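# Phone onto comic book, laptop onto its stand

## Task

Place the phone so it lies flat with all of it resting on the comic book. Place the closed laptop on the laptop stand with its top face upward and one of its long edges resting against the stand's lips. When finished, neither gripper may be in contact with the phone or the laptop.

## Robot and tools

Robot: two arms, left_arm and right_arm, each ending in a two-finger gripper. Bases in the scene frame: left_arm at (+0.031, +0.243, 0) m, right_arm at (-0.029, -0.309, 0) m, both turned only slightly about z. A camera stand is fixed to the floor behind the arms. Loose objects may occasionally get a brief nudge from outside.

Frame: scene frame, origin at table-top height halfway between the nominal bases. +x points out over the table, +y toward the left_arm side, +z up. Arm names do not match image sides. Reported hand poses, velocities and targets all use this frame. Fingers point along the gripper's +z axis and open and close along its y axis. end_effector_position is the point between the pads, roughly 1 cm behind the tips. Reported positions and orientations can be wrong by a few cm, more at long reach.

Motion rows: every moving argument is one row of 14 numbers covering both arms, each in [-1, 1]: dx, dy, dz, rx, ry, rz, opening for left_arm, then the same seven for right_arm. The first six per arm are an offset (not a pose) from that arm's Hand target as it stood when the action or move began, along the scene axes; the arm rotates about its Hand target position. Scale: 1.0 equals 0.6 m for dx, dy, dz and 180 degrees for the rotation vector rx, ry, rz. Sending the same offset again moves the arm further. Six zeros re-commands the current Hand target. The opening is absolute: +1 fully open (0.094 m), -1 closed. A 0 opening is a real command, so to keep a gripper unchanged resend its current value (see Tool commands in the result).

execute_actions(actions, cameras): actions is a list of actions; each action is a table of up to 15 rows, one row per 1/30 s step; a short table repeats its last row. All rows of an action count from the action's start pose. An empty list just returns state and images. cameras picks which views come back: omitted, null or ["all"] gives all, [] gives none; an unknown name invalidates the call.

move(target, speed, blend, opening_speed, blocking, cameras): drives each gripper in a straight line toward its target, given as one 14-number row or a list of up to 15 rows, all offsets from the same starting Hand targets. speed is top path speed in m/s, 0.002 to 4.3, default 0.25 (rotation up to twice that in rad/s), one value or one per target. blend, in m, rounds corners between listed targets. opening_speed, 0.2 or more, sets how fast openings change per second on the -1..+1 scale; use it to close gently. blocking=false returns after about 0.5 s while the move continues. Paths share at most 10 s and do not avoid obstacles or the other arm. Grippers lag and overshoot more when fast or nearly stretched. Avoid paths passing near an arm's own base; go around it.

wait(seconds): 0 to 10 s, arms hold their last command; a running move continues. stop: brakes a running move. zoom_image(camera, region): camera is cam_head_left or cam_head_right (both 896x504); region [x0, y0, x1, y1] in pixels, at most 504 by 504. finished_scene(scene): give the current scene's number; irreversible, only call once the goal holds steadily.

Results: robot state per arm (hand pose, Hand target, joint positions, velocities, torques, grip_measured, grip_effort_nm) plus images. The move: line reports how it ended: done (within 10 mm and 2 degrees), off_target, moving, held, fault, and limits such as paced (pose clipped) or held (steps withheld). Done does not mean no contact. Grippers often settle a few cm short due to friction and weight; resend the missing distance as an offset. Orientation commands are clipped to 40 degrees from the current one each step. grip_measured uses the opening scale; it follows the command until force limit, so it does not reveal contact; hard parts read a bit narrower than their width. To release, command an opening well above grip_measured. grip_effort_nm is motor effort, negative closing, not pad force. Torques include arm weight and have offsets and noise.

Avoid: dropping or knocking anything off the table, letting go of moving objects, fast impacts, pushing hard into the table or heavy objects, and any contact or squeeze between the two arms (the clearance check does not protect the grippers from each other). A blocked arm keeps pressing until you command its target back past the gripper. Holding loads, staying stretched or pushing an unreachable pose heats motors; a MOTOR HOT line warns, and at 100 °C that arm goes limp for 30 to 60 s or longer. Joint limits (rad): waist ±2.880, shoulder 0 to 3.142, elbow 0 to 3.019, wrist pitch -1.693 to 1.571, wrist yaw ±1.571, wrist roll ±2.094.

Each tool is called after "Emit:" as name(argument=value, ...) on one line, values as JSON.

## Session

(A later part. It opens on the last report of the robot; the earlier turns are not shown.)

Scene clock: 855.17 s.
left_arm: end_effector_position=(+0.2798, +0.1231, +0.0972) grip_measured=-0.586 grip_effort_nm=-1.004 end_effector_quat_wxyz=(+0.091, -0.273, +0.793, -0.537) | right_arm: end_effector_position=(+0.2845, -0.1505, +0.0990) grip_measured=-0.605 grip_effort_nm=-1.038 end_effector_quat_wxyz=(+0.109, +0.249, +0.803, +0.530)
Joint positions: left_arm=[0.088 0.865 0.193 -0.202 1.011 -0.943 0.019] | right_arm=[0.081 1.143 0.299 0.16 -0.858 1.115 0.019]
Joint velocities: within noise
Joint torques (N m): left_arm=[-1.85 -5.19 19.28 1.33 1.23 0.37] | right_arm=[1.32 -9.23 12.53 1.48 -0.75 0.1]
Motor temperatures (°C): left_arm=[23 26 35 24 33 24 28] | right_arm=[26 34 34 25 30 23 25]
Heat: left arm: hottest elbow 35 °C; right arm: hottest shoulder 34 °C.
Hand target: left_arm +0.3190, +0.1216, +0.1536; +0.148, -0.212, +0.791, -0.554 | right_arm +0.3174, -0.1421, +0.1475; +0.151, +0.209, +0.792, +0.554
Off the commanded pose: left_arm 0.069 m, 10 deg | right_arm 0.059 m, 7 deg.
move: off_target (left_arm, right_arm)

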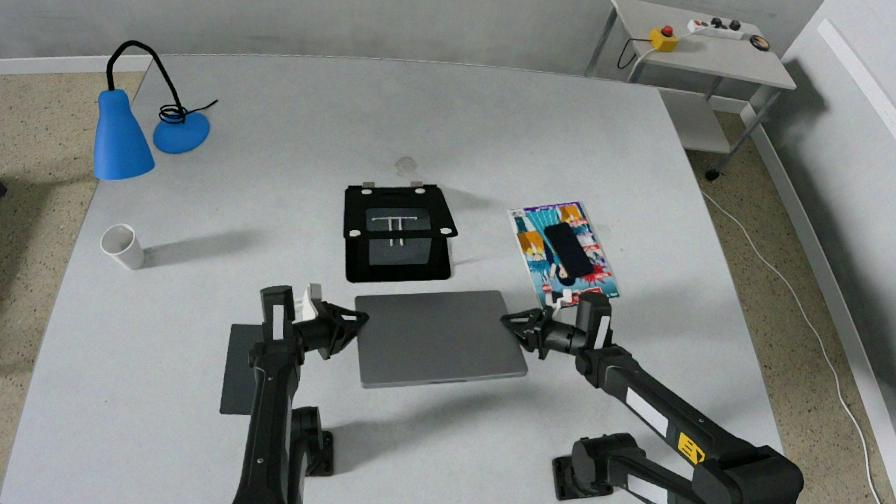

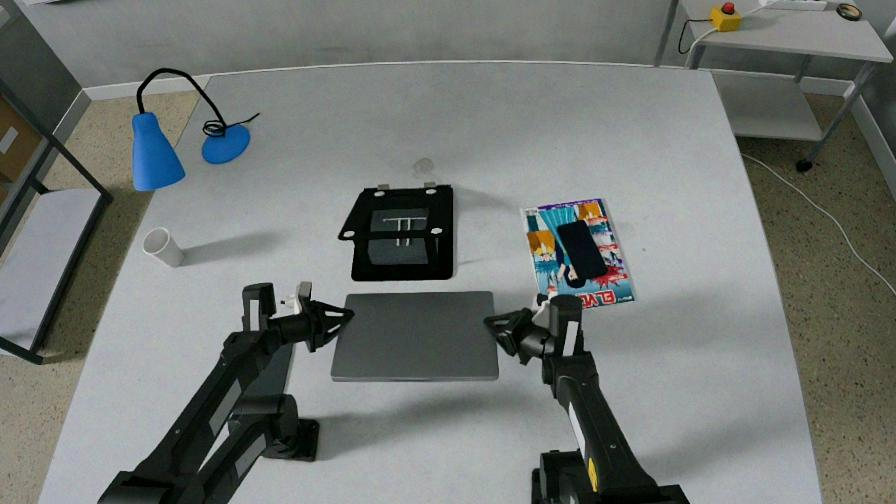

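Emit:
move(target=[0.04,0.1,0.25,0,0,0,-0.85,0.04,0.1,0.255,0,0,0,-0.85], speed=0.08)

Scene clock: 865.90 s.
left_arm: end_effector_position=(+0.3155, +0.1750, +0.2363) grip_measured=-0.598 grip_effort_nm=-1.009 end_effector_quat_wxyz=(+0.082, -0.271, +0.789, -0.544) | right_arm: end_effector_position=(+0.3205, -0.0977, +0.2363) grip_measured=-0.605 grip_effort_nm=-1.043 end_effector_quat_wxyz=(+0.113, +0.247, +0.806, +0.526)
Joint positions: left_arm=[0.311 0.868 0.635 -1.021 1.143 -0.527 0.019] | right_arm=[0.261 0.963 0.616 -0.238 -0.706 1.251 0.019]
Joint velocities: within noise
Joint torques (N m): left_arm=[-0.79 -6.42 22.69 0.59 1.79 0.42] | right_arm=[1.9 -8.12 16.64 1.35 -0.2 0.09]
Motor temperatures (°C): left_arm=[23 26 38 24 34 24 28] | right_arm=[26 34 37 25 30 23 26]
Heat: left arm: hottest elbow 38 °C; right arm: hottest elbow 37 °C.
Hand target: left_arm +0.3429, +0.1816, +0.3036; +0.148, -0.212, +0.791, -0.554 | right_arm +0.3415, -0.0822, +0.3006; +0.151, +0.209, +0.792, +0.554
Off the commanded pose: left_arm 0.073 m, 10 deg | right_arm 0.069 m, 7 deg.
move: off_target (left_arm, right_arm)

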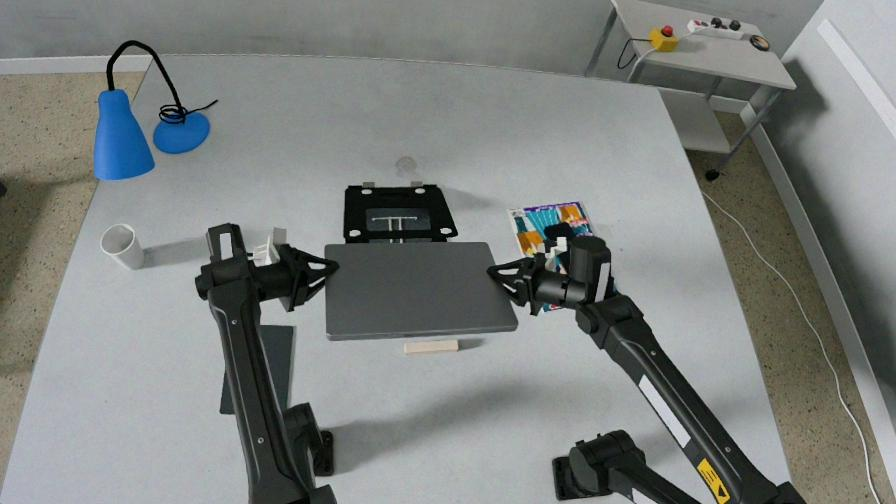

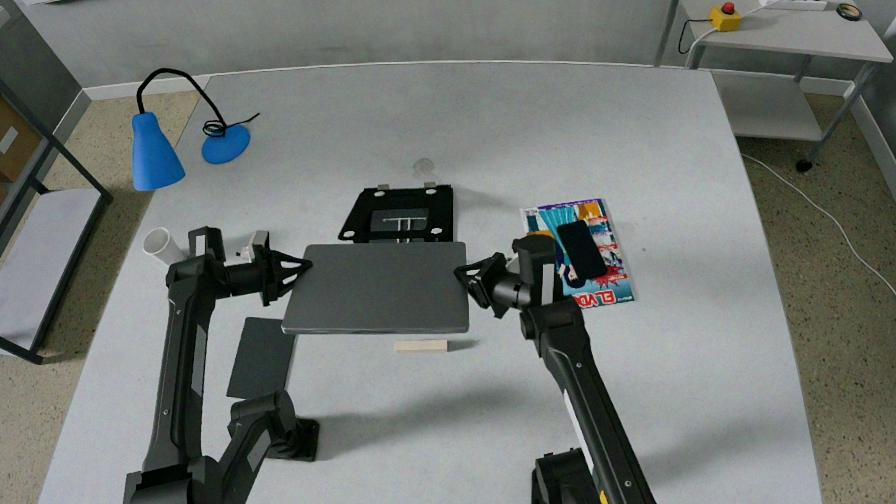

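Emit:
move(target=[[0.05,0.02,0.08,0,0,0,-0.85,0.05,0.02,0.08,0,0,0,-0.85],[0.38,0.042,0.09,0,0.12,0,-0.85,0.37,0.043,0.09,0,0.12,0,-0.85]], speed=0.1, blend=[0.03,0])

Emit:
zoom_image(camera="cam_head_left", region=[260, 140, 560, 320])

Emit:
zoom_image(camera="cam_head_right", region=[260, 140, 560, 320])

Scene clock: 884.93 s.
left_arm: end_effector_position=(+0.5452, +0.2102, +0.2865) grip_measured=-0.601 grip_effort_nm=-1.009 end_effector_quat_wxyz=(-0.069, -0.366, +0.791, -0.485) | right_arm: end_effector_position=(+0.5410, -0.0580, +0.2904) grip_measured=-0.604 grip_effort_nm=-1.038 end_effector_quat_wxyz=(-0.041, +0.345, +0.810, +0.472)
Joint positions: left_arm=[0.201 1.596 1.447 -1.321 1.021 -0.693 0.019] | right_arm=[0.208 1.637 1.482 -0.763 -0.805 1.304 0.019]
Joint velocities: within noise
Joint torques (N m): left_arm=[-1.9 -19.02 22.45 0.31 1.18 0.31] | right_arm=[-0.15 -20.31 16.88 0.91 -0.89 -0.07]
Motor temperatures (°C): left_arm=[23 26 47 24 36 24 28] | right_arm=[26 34 47 25 29 23 26]
Heat: left arm: hottest elbow 47 °C; right arm: hottest elbow 47 °C.
Hand target: left_arm +0.5710, +0.2069, +0.3575; -0.003, -0.312, +0.805, -0.505 | right_arm +0.5636, -0.0563, +0.3545; +0.000, +0.309, +0.806, +0.505
Off the commanded pose: left_arm 0.076 m, 10 deg | right_arm 0.068 m, 7 deg.
move: off_target (left_arm, right_arm)

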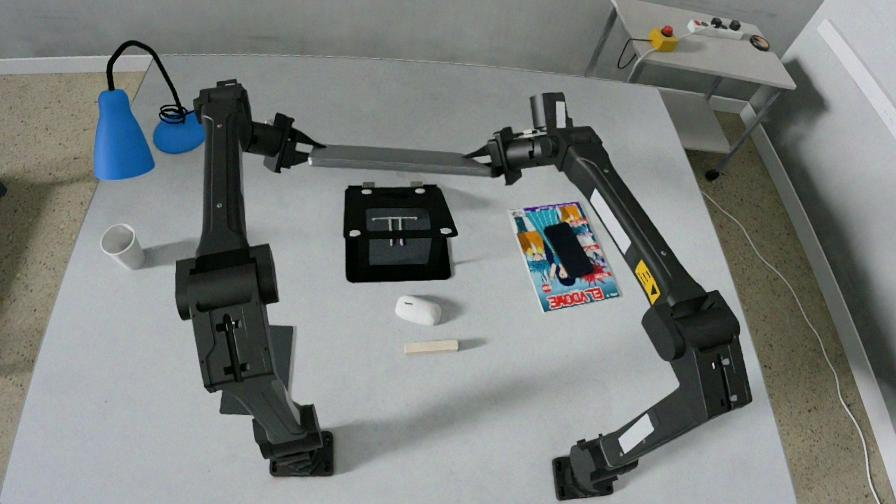

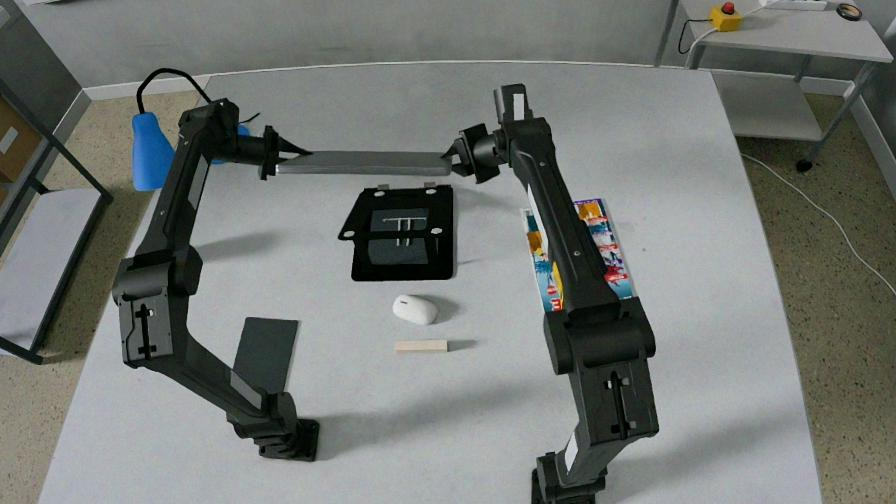

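Scaled by 1.680.

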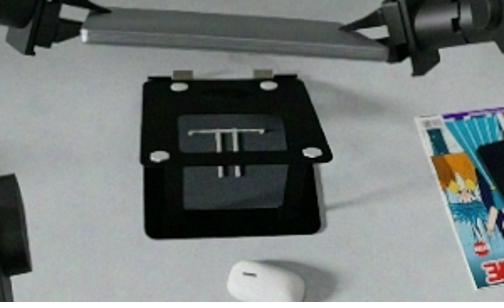

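Scaled by 1.680.

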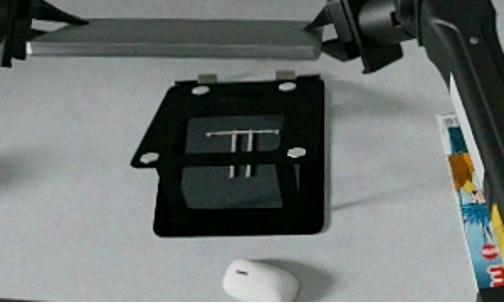

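Emit:
zoom_image(camera="cam_head_left", region=[280, 120, 520, 200])

Emit:
zoom_image(camera="cam_head_right", region=[250, 120, 490, 200])

Scaled by 2.100.

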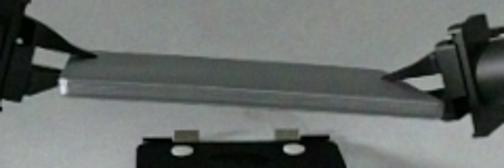

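Scaled by 2.100.

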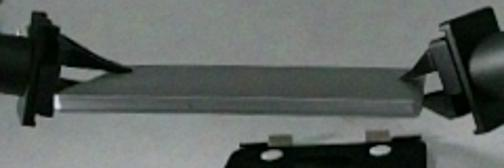

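Emit:
move(target=[0.06,0.0,-0.14,0,-0.06,0,-0.85,0.085,0.0,-0.145,0,-0.06,0,-0.85], speed=0.08)

Emit:
zoom_image(camera="cam_head_left", region=[280, 120, 520, 260])

Emit:
zoom_image(camera="cam_head_right", region=[270, 120, 510, 260])

Scene clock: 924.13 s.
left_arm: end_effector_position=(+0.6029, +0.2173, +0.2357) grip_measured=-0.601 grip_effort_nm=-1.009 end_effector_quat_wxyz=(+0.032, -0.310, +0.796, -0.519) | right_arm: end_effector_position=(+0.6072, -0.0509, +0.2372) grip_measured=-0.604 grip_effort_nm=-1.043 end_effector_quat_wxyz=(+0.046, +0.282, +0.809, +0.514)
Joint positions: left_arm=[0.195 1.675 1.366 -0.88 1.053 -0.744 0.019] | right_arm=[0.199 1.779 1.463 -0.415 -0.798 1.246 0.019]
Joint velocities: within noise
Joint torques (N m): left_arm=[-3.19 -21.6 12.56 2.09 1.25 0.37] | right_arm=[-0.21 -23.3 10.1 2.17 -0.57 -0.04]
Motor temperatures (°C): left_arm=[23 27 54 24 35 24 29] | right_arm=[26 37 50 25 29 23 27]
Heat: left arm: hottest elbow 54 °C; right arm: hottest elbow 50 °C.
Hand target: left_arm +0.6070, +0.2068, +0.2734; +0.073, -0.263, +0.802, -0.532 | right_arm +0.6145, -0.0561, +0.2675; +0.076, +0.260, +0.802, +0.532
Off the commanded pose: left_arm 0.039 m, 7 deg | right_arm 0.032 m, 5 deg.
move: off_target (left_arm, right_arm)

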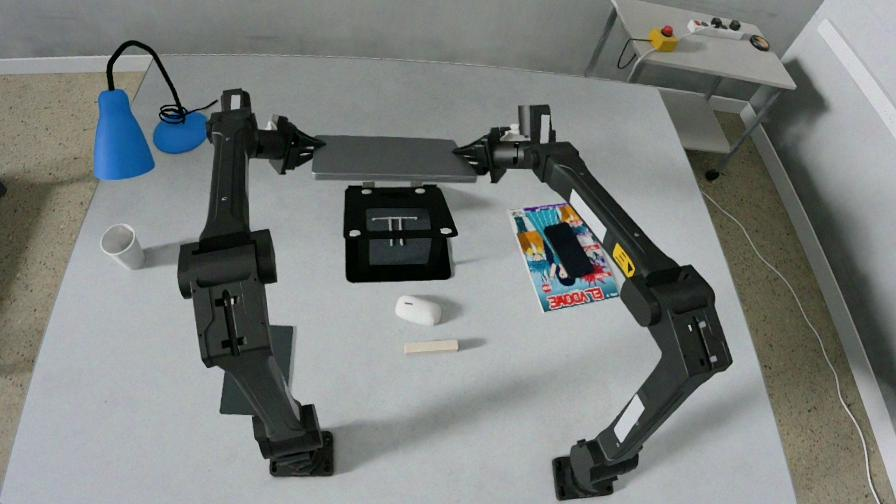

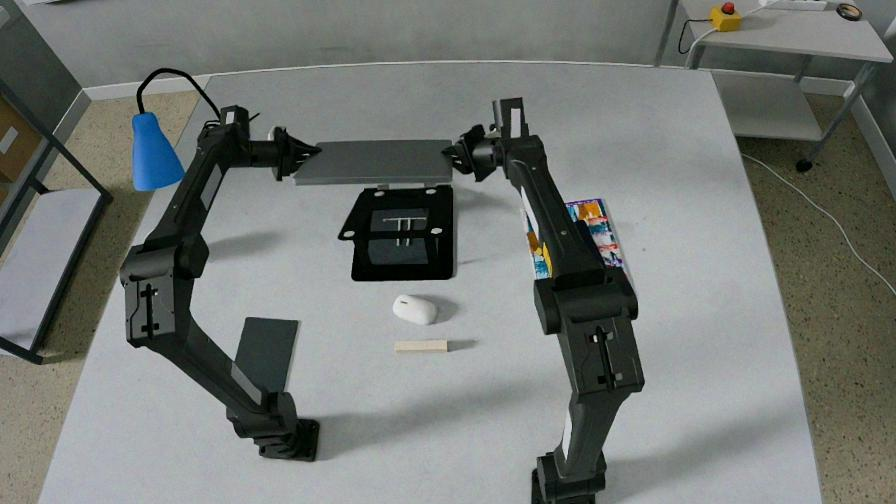

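Scaled by 2.100.

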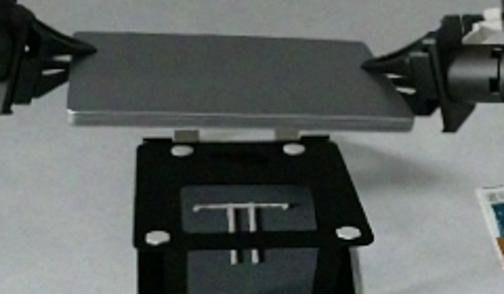

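Scaled by 2.100.

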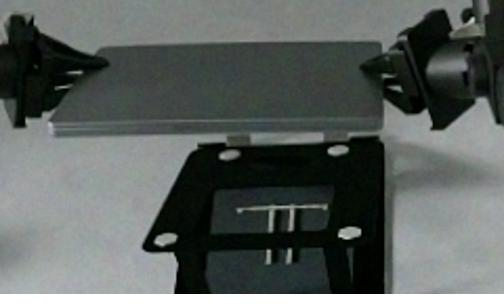

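Emit:
move(target=[0.0,0.0,-0.13,0,0,0,-0.85,0.0,0.0,-0.13,0,0,0,-0.85], speed=0.06)

Emit:
zoom_image(camera="cam_head_left", region=[280, 120, 520, 260])

Emit:
zoom_image(camera="cam_head_right", region=[270, 120, 510, 260])

Scene clock: 931.13 s.
left_arm: end_effector_position=(+0.5990, +0.2163, +0.1611) grip_measured=-0.601 grip_effort_nm=-1.009 end_effector_quat_wxyz=(+0.034, -0.309, +0.795, -0.520) | right_arm: end_effector_position=(+0.6048, -0.0521, +0.1623) grip_measured=-0.604 grip_effort_nm=-1.038 end_effector_quat_wxyz=(+0.048, +0.280, +0.809, +0.515)
Joint positions: left_arm=[0.195 1.74 1.239 -0.681 1.054 -0.747 0.019] | right_arm=[0.198 1.85 1.349 -0.228 -0.797 1.243 0.019]
Joint velocities: within noise
Joint torques (N m): left_arm=[-3.02 -21.3 11.45 2.1 1.16 0.35] | right_arm=[-0.21 -23 9.42 2.25 -0.61 -0.02]
Motor temperatures (°C): left_arm=[23 27 51 24 35 24 29] | right_arm=[26 37 50 25 29 23 27]
Heat: left arm: hottest elbow 51 °C; right arm: hottest elbow 50 °C.
Hand target: left_arm +0.6069, +0.2068, +0.1954; +0.073, -0.264, +0.802, -0.532 | right_arm +0.6145, -0.0563, +0.1895; +0.076, +0.260, +0.802, +0.532
Off the commanded pose: left_arm 0.037 m, 7 deg | right_arm 0.029 m, 4 deg.
move: off_target (left_arm, right_arm)

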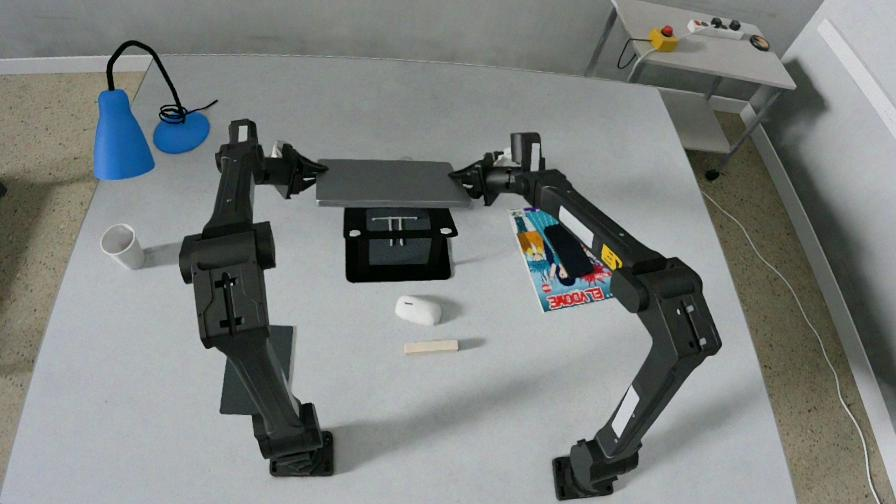

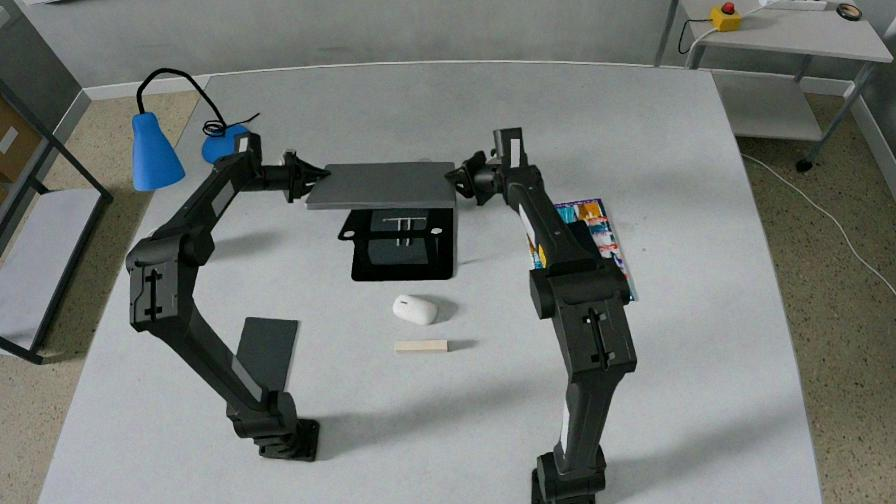

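Scaled by 2.100.

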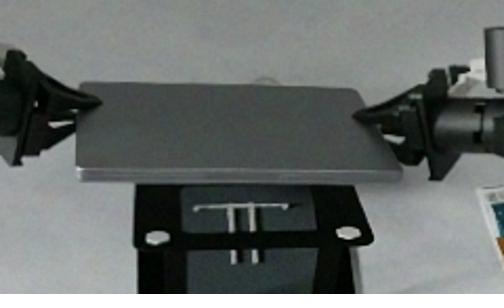

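Scaled by 2.100.

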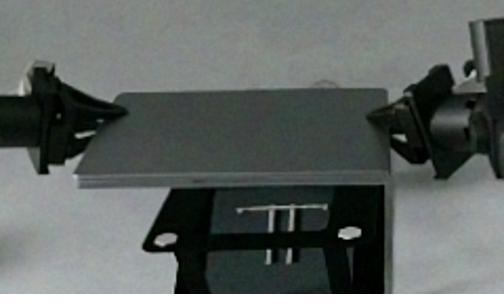

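Emit:
move(target=[-0.025,-0.034,-0.08,0,0,0,-0.85,-0.025,-0.034,-0.08,0,0,0,-0.85], speed=0.06)

Emit:
zoom_image(camera="cam_head_left", region=[280, 120, 520, 260])

Emit:
zoom_image(camera="cam_head_right", region=[270, 120, 510, 260])

Scene clock: 938.67 s.
left_arm: end_effector_position=(+0.5825, +0.1960, +0.1167) grip_measured=-0.601 grip_effort_nm=-1.009 end_effector_quat_wxyz=(+0.036, -0.309, +0.796, -0.520) | right_arm: end_effector_position=(+0.5889, -0.0727, +0.1165) grip_measured=-0.604 grip_effort_nm=-1.038 end_effector_quat_wxyz=(+0.049, +0.280, +0.808, +0.516)
Joint positions: left_arm=[0.162 1.751 1.112 -0.485 1.04 -0.808 0.019] | right_arm=[0.168 1.871 1.242 -0.117 -0.819 1.216 0.019]
Joint velocities: within noise
Joint torques (N m): left_arm=[-3.08 -20.66 10.51 2.19 1.03 0.39] | right_arm=[-0.26 -23.18 8.62 2.21 -0.66 -0.02]
Motor temperatures (°C): left_arm=[23 28 49 24 35 24 29] | right_arm=[26 37 50 25 29 23 27]
Heat: left arm: hottest elbow 49 °C; right arm: hottest elbow 50 °C.
Hand target: left_arm +0.5920, +0.1863, +0.1475; +0.073, -0.263, +0.802, -0.532 | right_arm +0.5995, -0.0767, +0.1416; +0.076, +0.260, +0.802, +0.532
Off the commanded pose: left_arm 0.033 m, 7 deg | right_arm 0.028 m, 4 deg.
move: off_target (left_arm, right_arm)

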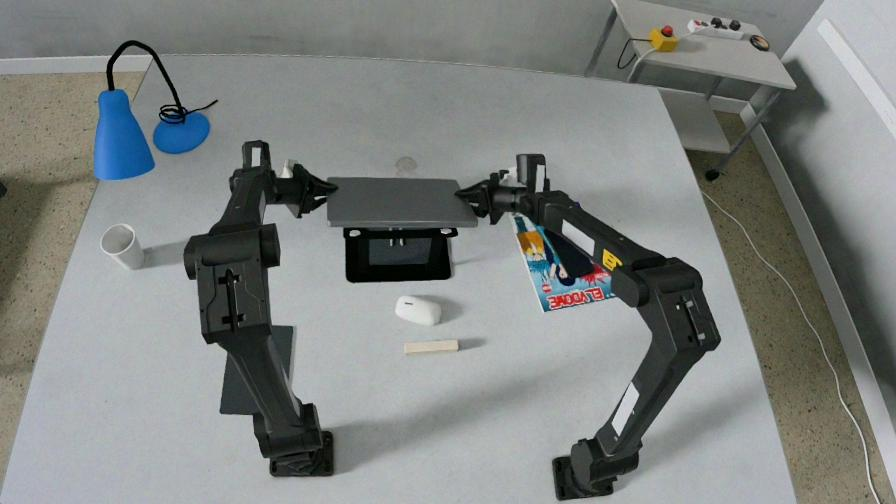

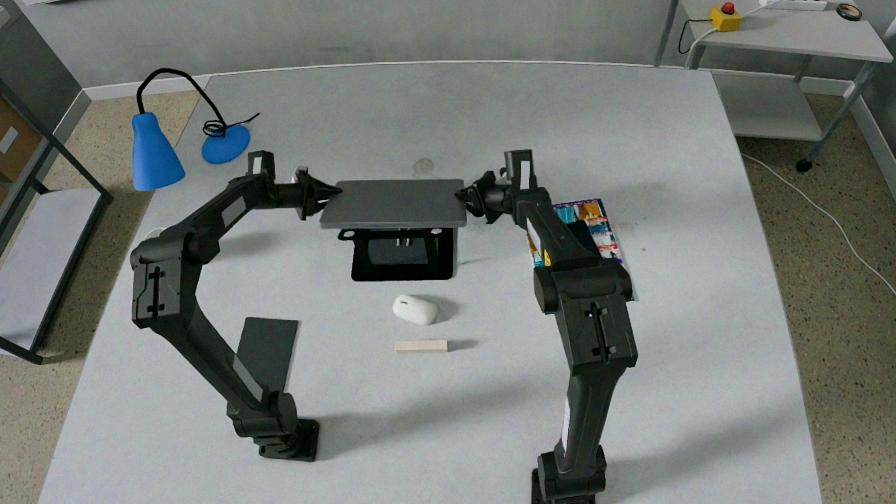

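Scaled by 2.100.

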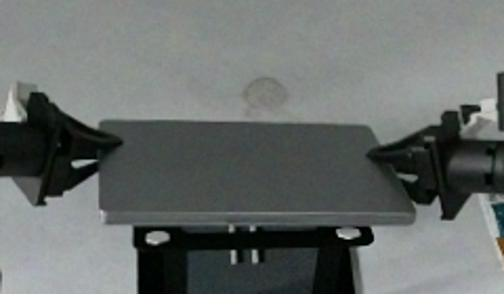

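Scaled by 2.100.

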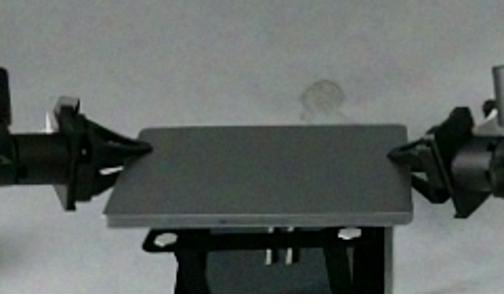

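Emit:
move(target=[0,0,-0.04,0,0,0,-0.85,0,0,-0.04,0,0,0,-0.85], speed=0.04)

Emit:
zoom_image(camera="cam_head_left", region=[280, 120, 520, 260])

Emit:
zoom_image(camera="cam_head_right", region=[270, 120, 510, 260])

Scene clock: 942.77 s.
left_arm: end_effector_position=(+0.5825, +0.1958, +0.0952) grip_measured=-0.601 grip_effort_nm=-1.004 end_effector_quat_wxyz=(+0.037, -0.309, +0.795, -0.521) | right_arm: end_effector_position=(+0.5893, -0.0730, +0.0964) grip_measured=-0.606 grip_effort_nm=-1.043 end_effector_quat_wxyz=(+0.051, +0.278, +0.808, +0.517)
Joint positions: left_arm=[0.162 1.786 1.09 -0.422 1.04 -0.814 0.019] | right_arm=[0.167 1.904 1.226 -0.064 -0.82 1.215 0.019]
Joint velocities: within noise
Joint torques (N m): left_arm=[-2.78 -20.25 9.8 2.02 1.05 0.46] | right_arm=[0.03 -22.36 8.2 2.26 -0.64 -0.01]
Motor temperatures (°C): left_arm=[23 28 48 24 35 24 29] | right_arm=[26 38 50 25 29 23 27]
Heat: left arm: hottest elbow 48 °C; right arm: hottest elbow 50 °C.
Hand target: left_arm +0.5920, +0.1863, +0.1236; +0.073, -0.263, +0.802, -0.532 | right_arm +0.5995, -0.0767, +0.1174; +0.076, +0.260, +0.802, +0.532
Off the commanded pose: left_arm 0.031 m, 7 deg | right_arm 0.024 m, 4 deg.
move: off_target (left_arm, right_arm)

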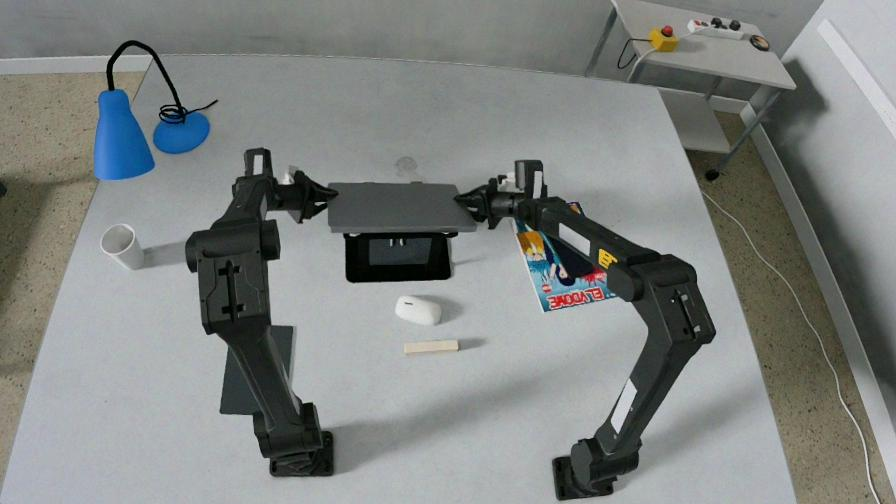

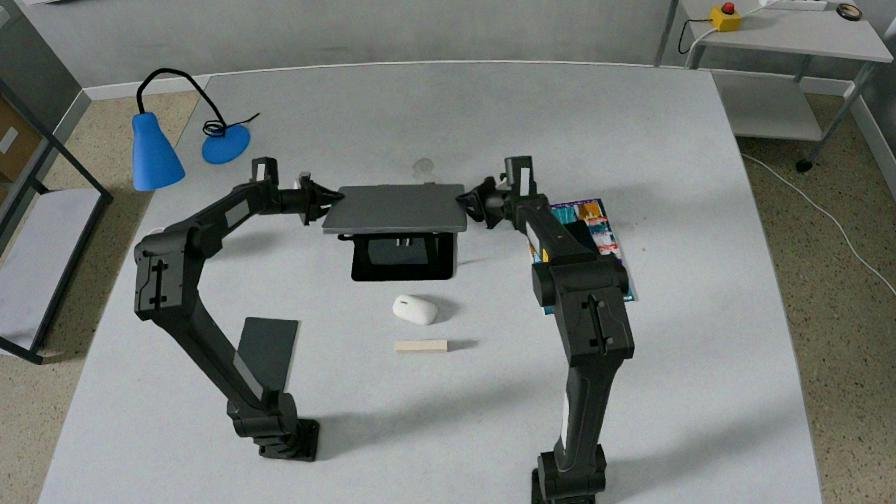

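Scaled by 2.100.

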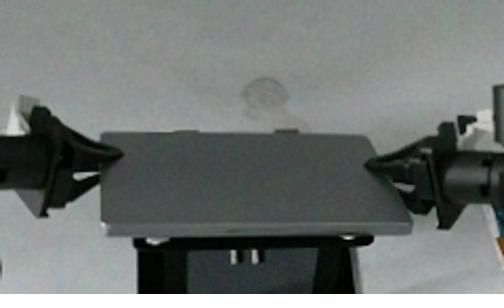

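Scaled by 2.100.

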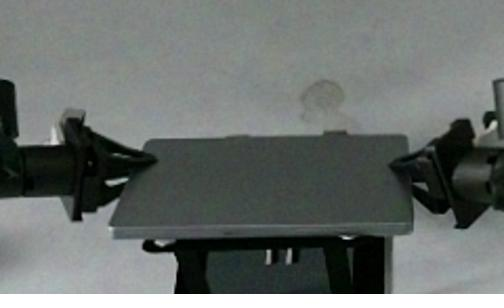

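Emit:
move(target=[0,0,-0.035,0,0,0,-0.85,0,0,-0.035,0,0,0,-0.85], speed=0.04)

Emit:
zoom_image(camera="cam_head_left", region=[280, 120, 520, 260])

Emit:
zoom_image(camera="cam_head_right", region=[270, 120, 510, 260])

Scene clock: 948.60 s.
left_arm: end_effector_position=(+0.5849, +0.1958, +0.0846) grip_measured=-0.601 grip_effort_nm=-1.009 end_effector_quat_wxyz=(+0.039, -0.311, +0.792, -0.524) | right_arm: end_effector_position=(+0.5928, -0.0724, +0.0916) grip_measured=-0.622 grip_effort_nm=-1.038 end_effector_quat_wxyz=(+0.057, +0.276, +0.804, +0.523)
Joint positions: left_arm=[0.162 1.808 1.079 -0.369 1.045 -0.835 0.019] | right_arm=[0.167 1.919 1.221 -0.016 -0.822 1.228 0.018]
Joint velocities: within noise
Joint torques (N m): left_arm=[-3.43 -18.96 9.16 2.19 0.83 0.66] | right_arm=[-0.09 -21.07 7.56 2.36 -0.56 -0.11]
Motor temperatures (°C): left_arm=[23 28 47 24 35 24 29] | right_arm=[26 39 49 25 29 23 27]
Heat: left arm: hottest elbow 47 °C; right arm: hottest elbow 49 °C.
Hand target: left_arm +0.5920, +0.1863, +0.1025; +0.073, -0.263, +0.802, -0.532 | right_arm +0.5994, -0.0766, +0.0964; +0.076, +0.260, +0.802, +0.532
Off the commanded pose: left_arm 0.022 m, 7 deg | right_arm 0.009 m, 3 deg.
move: off_target (left_arm, right_arm)

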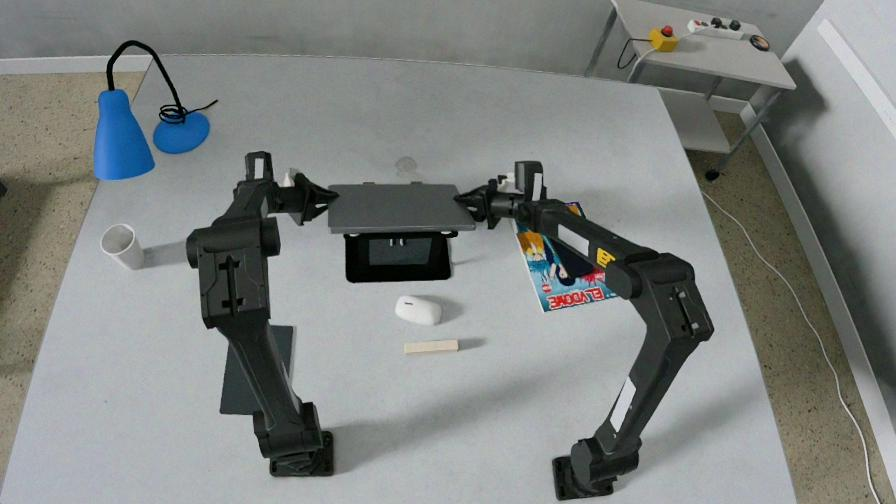

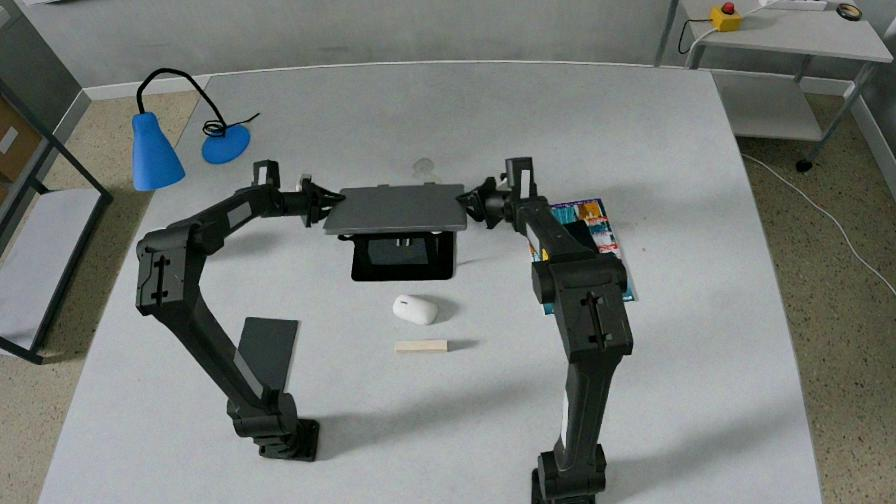

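Scaled by 2.100.

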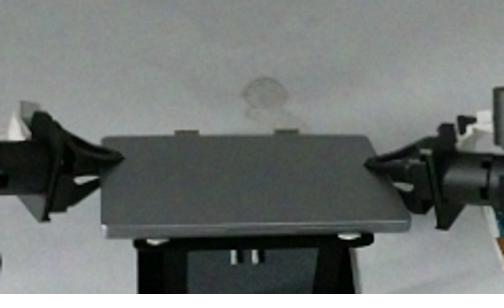

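Scaled by 2.100.

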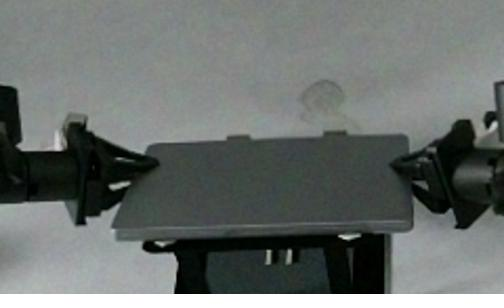

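Emit:
move(target=[0.015,0,-0.035,0,0,0,-0.85,0.015,0,-0.025,0,0,0,-0.85], speed=0.04)

Emit:
zoom_image(camera="cam_head_left", region=[280, 120, 520, 260])

Emit:
zoom_image(camera="cam_head_right", region=[270, 120, 510, 260])

Scene clock: 956.07 s.
left_arm: end_effector_position=(+0.5900, +0.1950, +0.0722) grip_measured=-0.601 grip_effort_nm=-1.004 end_effector_quat_wxyz=(+0.038, -0.314, +0.787, -0.529) | right_arm: end_effector_position=(+0.5966, -0.0733, +0.0842) grip_measured=-0.634 grip_effort_nm=-1.033 end_effector_quat_wxyz=(+0.058, +0.280, +0.800, +0.527)
Joint positions: left_arm=[0.16 1.842 1.079 -0.317 1.053 -0.86 0.019] | right_arm=[0.164 1.939 1.221 0.018 -0.824 1.244 0.017]
Joint velocities: within noise
Joint torques (N m): left_arm=[-2.84 -18.26 10 2.24 0.47 0.82] | right_arm=[-0.15 -19.49 8.96 1.83 -0.55 -0.29]
Motor temperatures (°C): left_arm=[23 29 45 24 34 24 29] | right_arm=[26 39 48 25 28 23 28]
Heat: left arm: hottest elbow 45 °C; right arm: hottest elbow 48 °C.
Hand target: left_arm +0.6010, +0.1865, +0.0816; +0.073, -0.263, +0.802, -0.532 | right_arm +0.6084, -0.0767, +0.0815; +0.076, +0.260, +0.802, +0.532
Off the commanded pose: left_arm 0.017 m, 7 deg | right_arm 0.013 m, 3 deg.
move: off_target (left_arm, right_arm)

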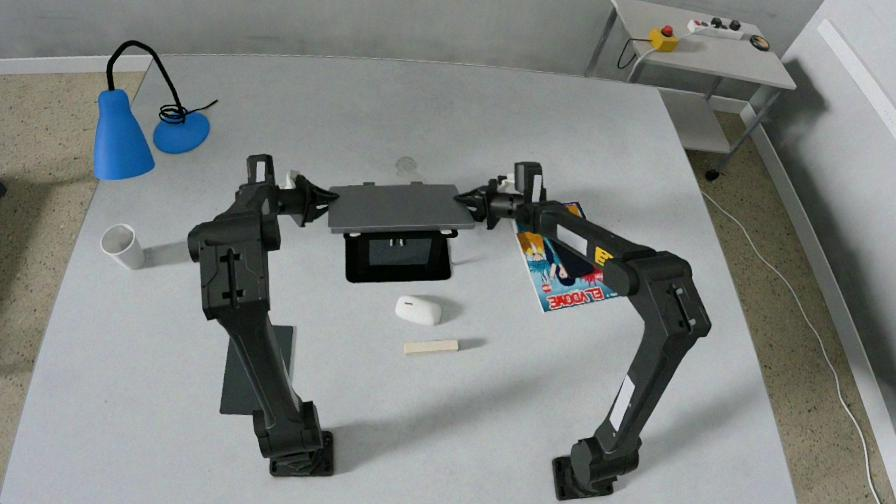

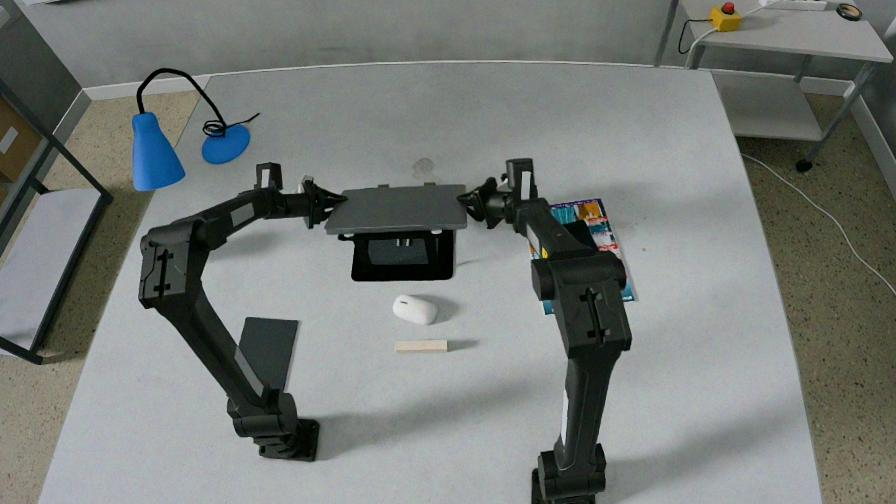

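Scaled by 2.100.

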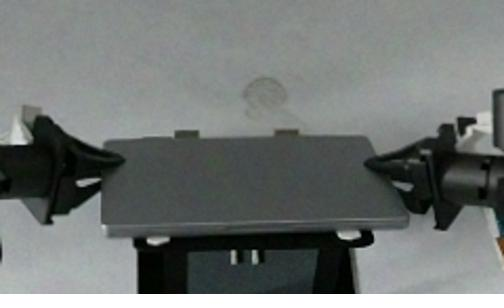

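Scaled by 2.100.

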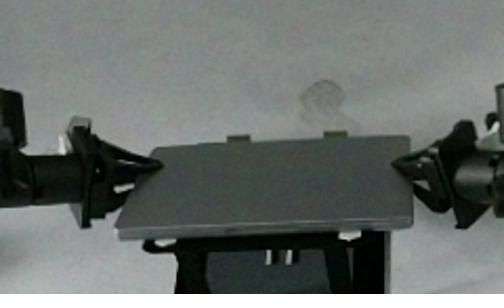

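Emit:
move(target=[0.01,0,0.005,0,0.04,0,-0.85,0.01,0,-0.025,0,0.04,0,-0.85], speed=0.04)

Emit:
zoom_image(camera="cam_head_left", region=[280, 120, 520, 260])

Emit:
zoom_image(camera="cam_head_right", region=[270, 120, 510, 260])

Scene clock: 964.00 s.
left_arm: end_effector_position=(+0.5889, +0.1953, +0.0705) grip_measured=-0.598 grip_effort_nm=-1.009 end_effector_quat_wxyz=(+0.006, -0.327, +0.792, -0.516) | right_arm: end_effector_position=(+0.5989, -0.0724, +0.0812) grip_measured=-0.634 grip_effort_nm=-1.038 end_effector_quat_wxyz=(+0.027, +0.288, +0.803, +0.521)
Joint positions: left_arm=[0.159 1.857 1.129 -0.458 1.043 -0.817 0.019] | right_arm=[0.16 1.959 1.268 -0.077 -0.854 1.234 0.017]
Joint velocities: within noise
Joint torques (N m): left_arm=[-3.66 -18.02 13.55 0.08 0.11 0.43] | right_arm=[-0.09 -17.9 10.65 0.38 -0.16 -0.02]
Motor temperatures (°C): left_arm=[23 29 43 24 34 24 29] | right_arm=[26 38 48 25 28 23 28]
Heat: left arm: hottest elbow 43 °C; right arm: hottest elbow 48 °C.
Hand target: left_arm +0.6070, +0.1865, +0.0847; +0.023, -0.296, +0.805, -0.514 | right_arm +0.6144, -0.0767, +0.0664; +0.025, +0.293, +0.806, +0.514
Off the commanded pose: left_arm 0.025 m, 4 deg | right_arm 0.022 m, 1 deg.
move: off_target (left_arm, right_arm)

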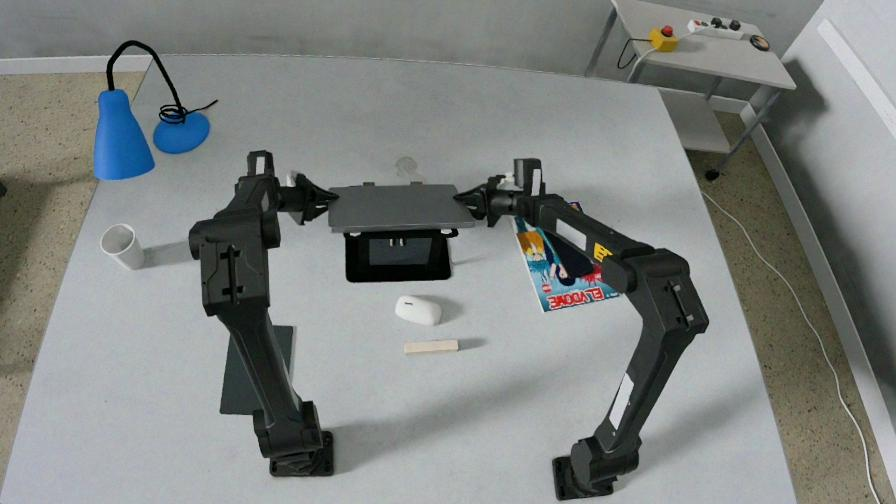

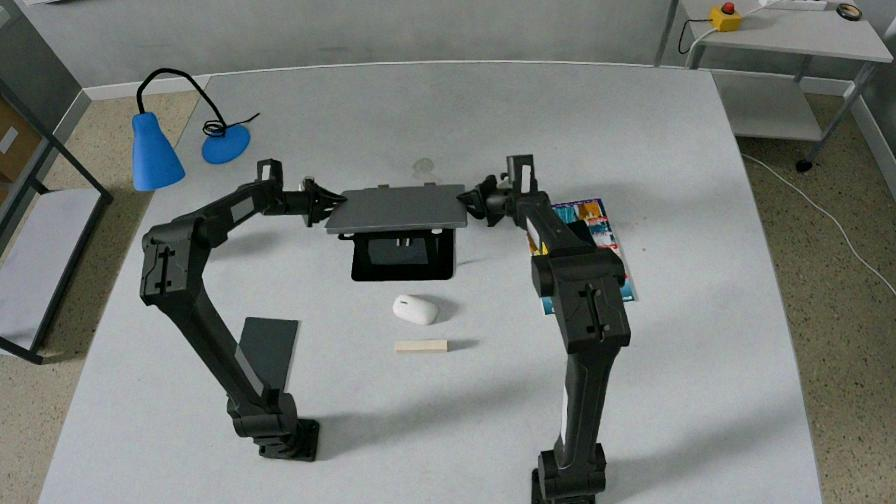

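Scaled by 2.100.

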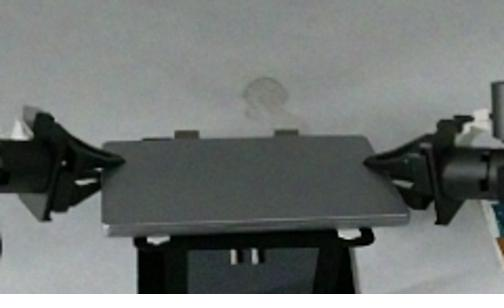

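Scaled by 2.100.

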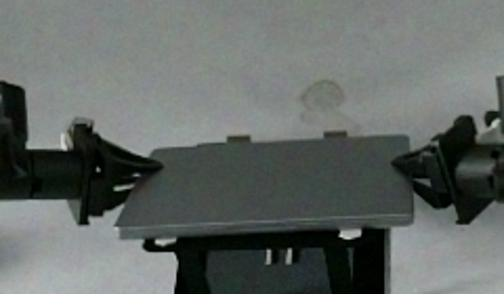

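Emit:
move(target=[0.045,0,0.0,0,0.01,0,-0.85,0.015,0,-0.02,0,0.01,0,-0.85], speed=0.04)

Emit:
zoom_image(camera="cam_head_left", region=[280, 120, 520, 260])

Emit:
zoom_image(camera="cam_head_right", region=[270, 120, 510, 260])

Scene clock: 968.60 s.
left_arm: end_effector_position=(+0.6100, +0.1952, +0.0636) grip_measured=-0.596 grip_effort_nm=-1.004 end_effector_quat_wxyz=(-0.009, -0.329, +0.794, -0.510) | right_arm: end_effector_position=(+0.6136, -0.0717, +0.0732) grip_measured=-0.634 grip_effort_nm=-1.038 end_effector_quat_wxyz=(+0.021, +0.294, +0.803, +0.518)
Joint positions: left_arm=[0.151 1.919 1.218 -0.526 1.037 -0.803 0.019] | right_arm=[0.157 2.002 1.323 -0.104 -0.854 1.237 0.017]
Joint velocities: within noise
Joint torques (N m): left_arm=[-3.02 -19.37 14.8 -0.02 0 0.22] | right_arm=[-0.15 -18.9 9.91 0.14 -0.32 -0.03]
Motor temperatures (°C): left_arm=[23 29 43 24 33 24 29] | right_arm=[26 38 47 25 28 23 28]
Heat: left arm: hottest elbow 43 °C; right arm: hottest elbow 47 °C.
Hand target: left_arm +0.6340, +0.1864, +0.0846; +0.010, -0.304, +0.805, -0.509 | right_arm +0.6234, -0.0766, +0.0544; +0.012, +0.301, +0.806, +0.510
Off the commanded pose: left_arm 0.033 m, 4 deg | right_arm 0.022 m, 2 deg.
move: off_target (left_arm, right_arm)

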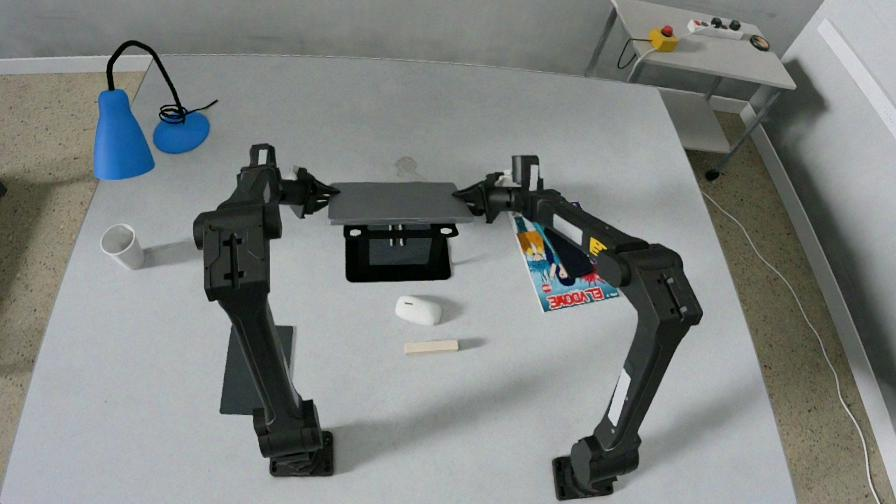

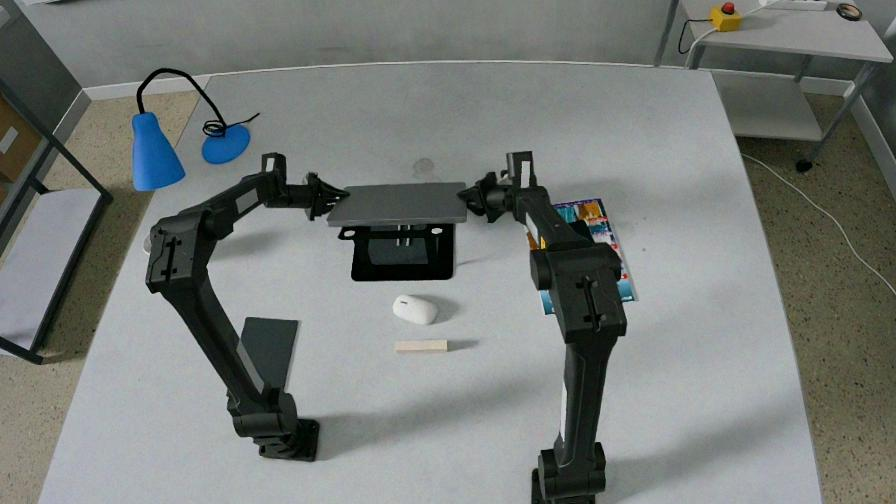

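Scaled by 2.100.

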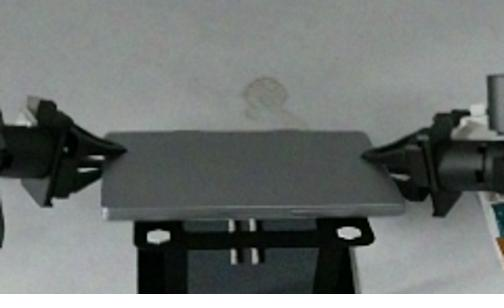

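Scaled by 2.100.

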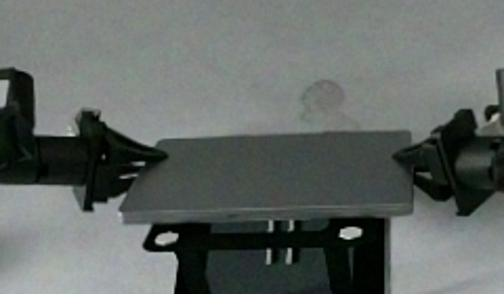

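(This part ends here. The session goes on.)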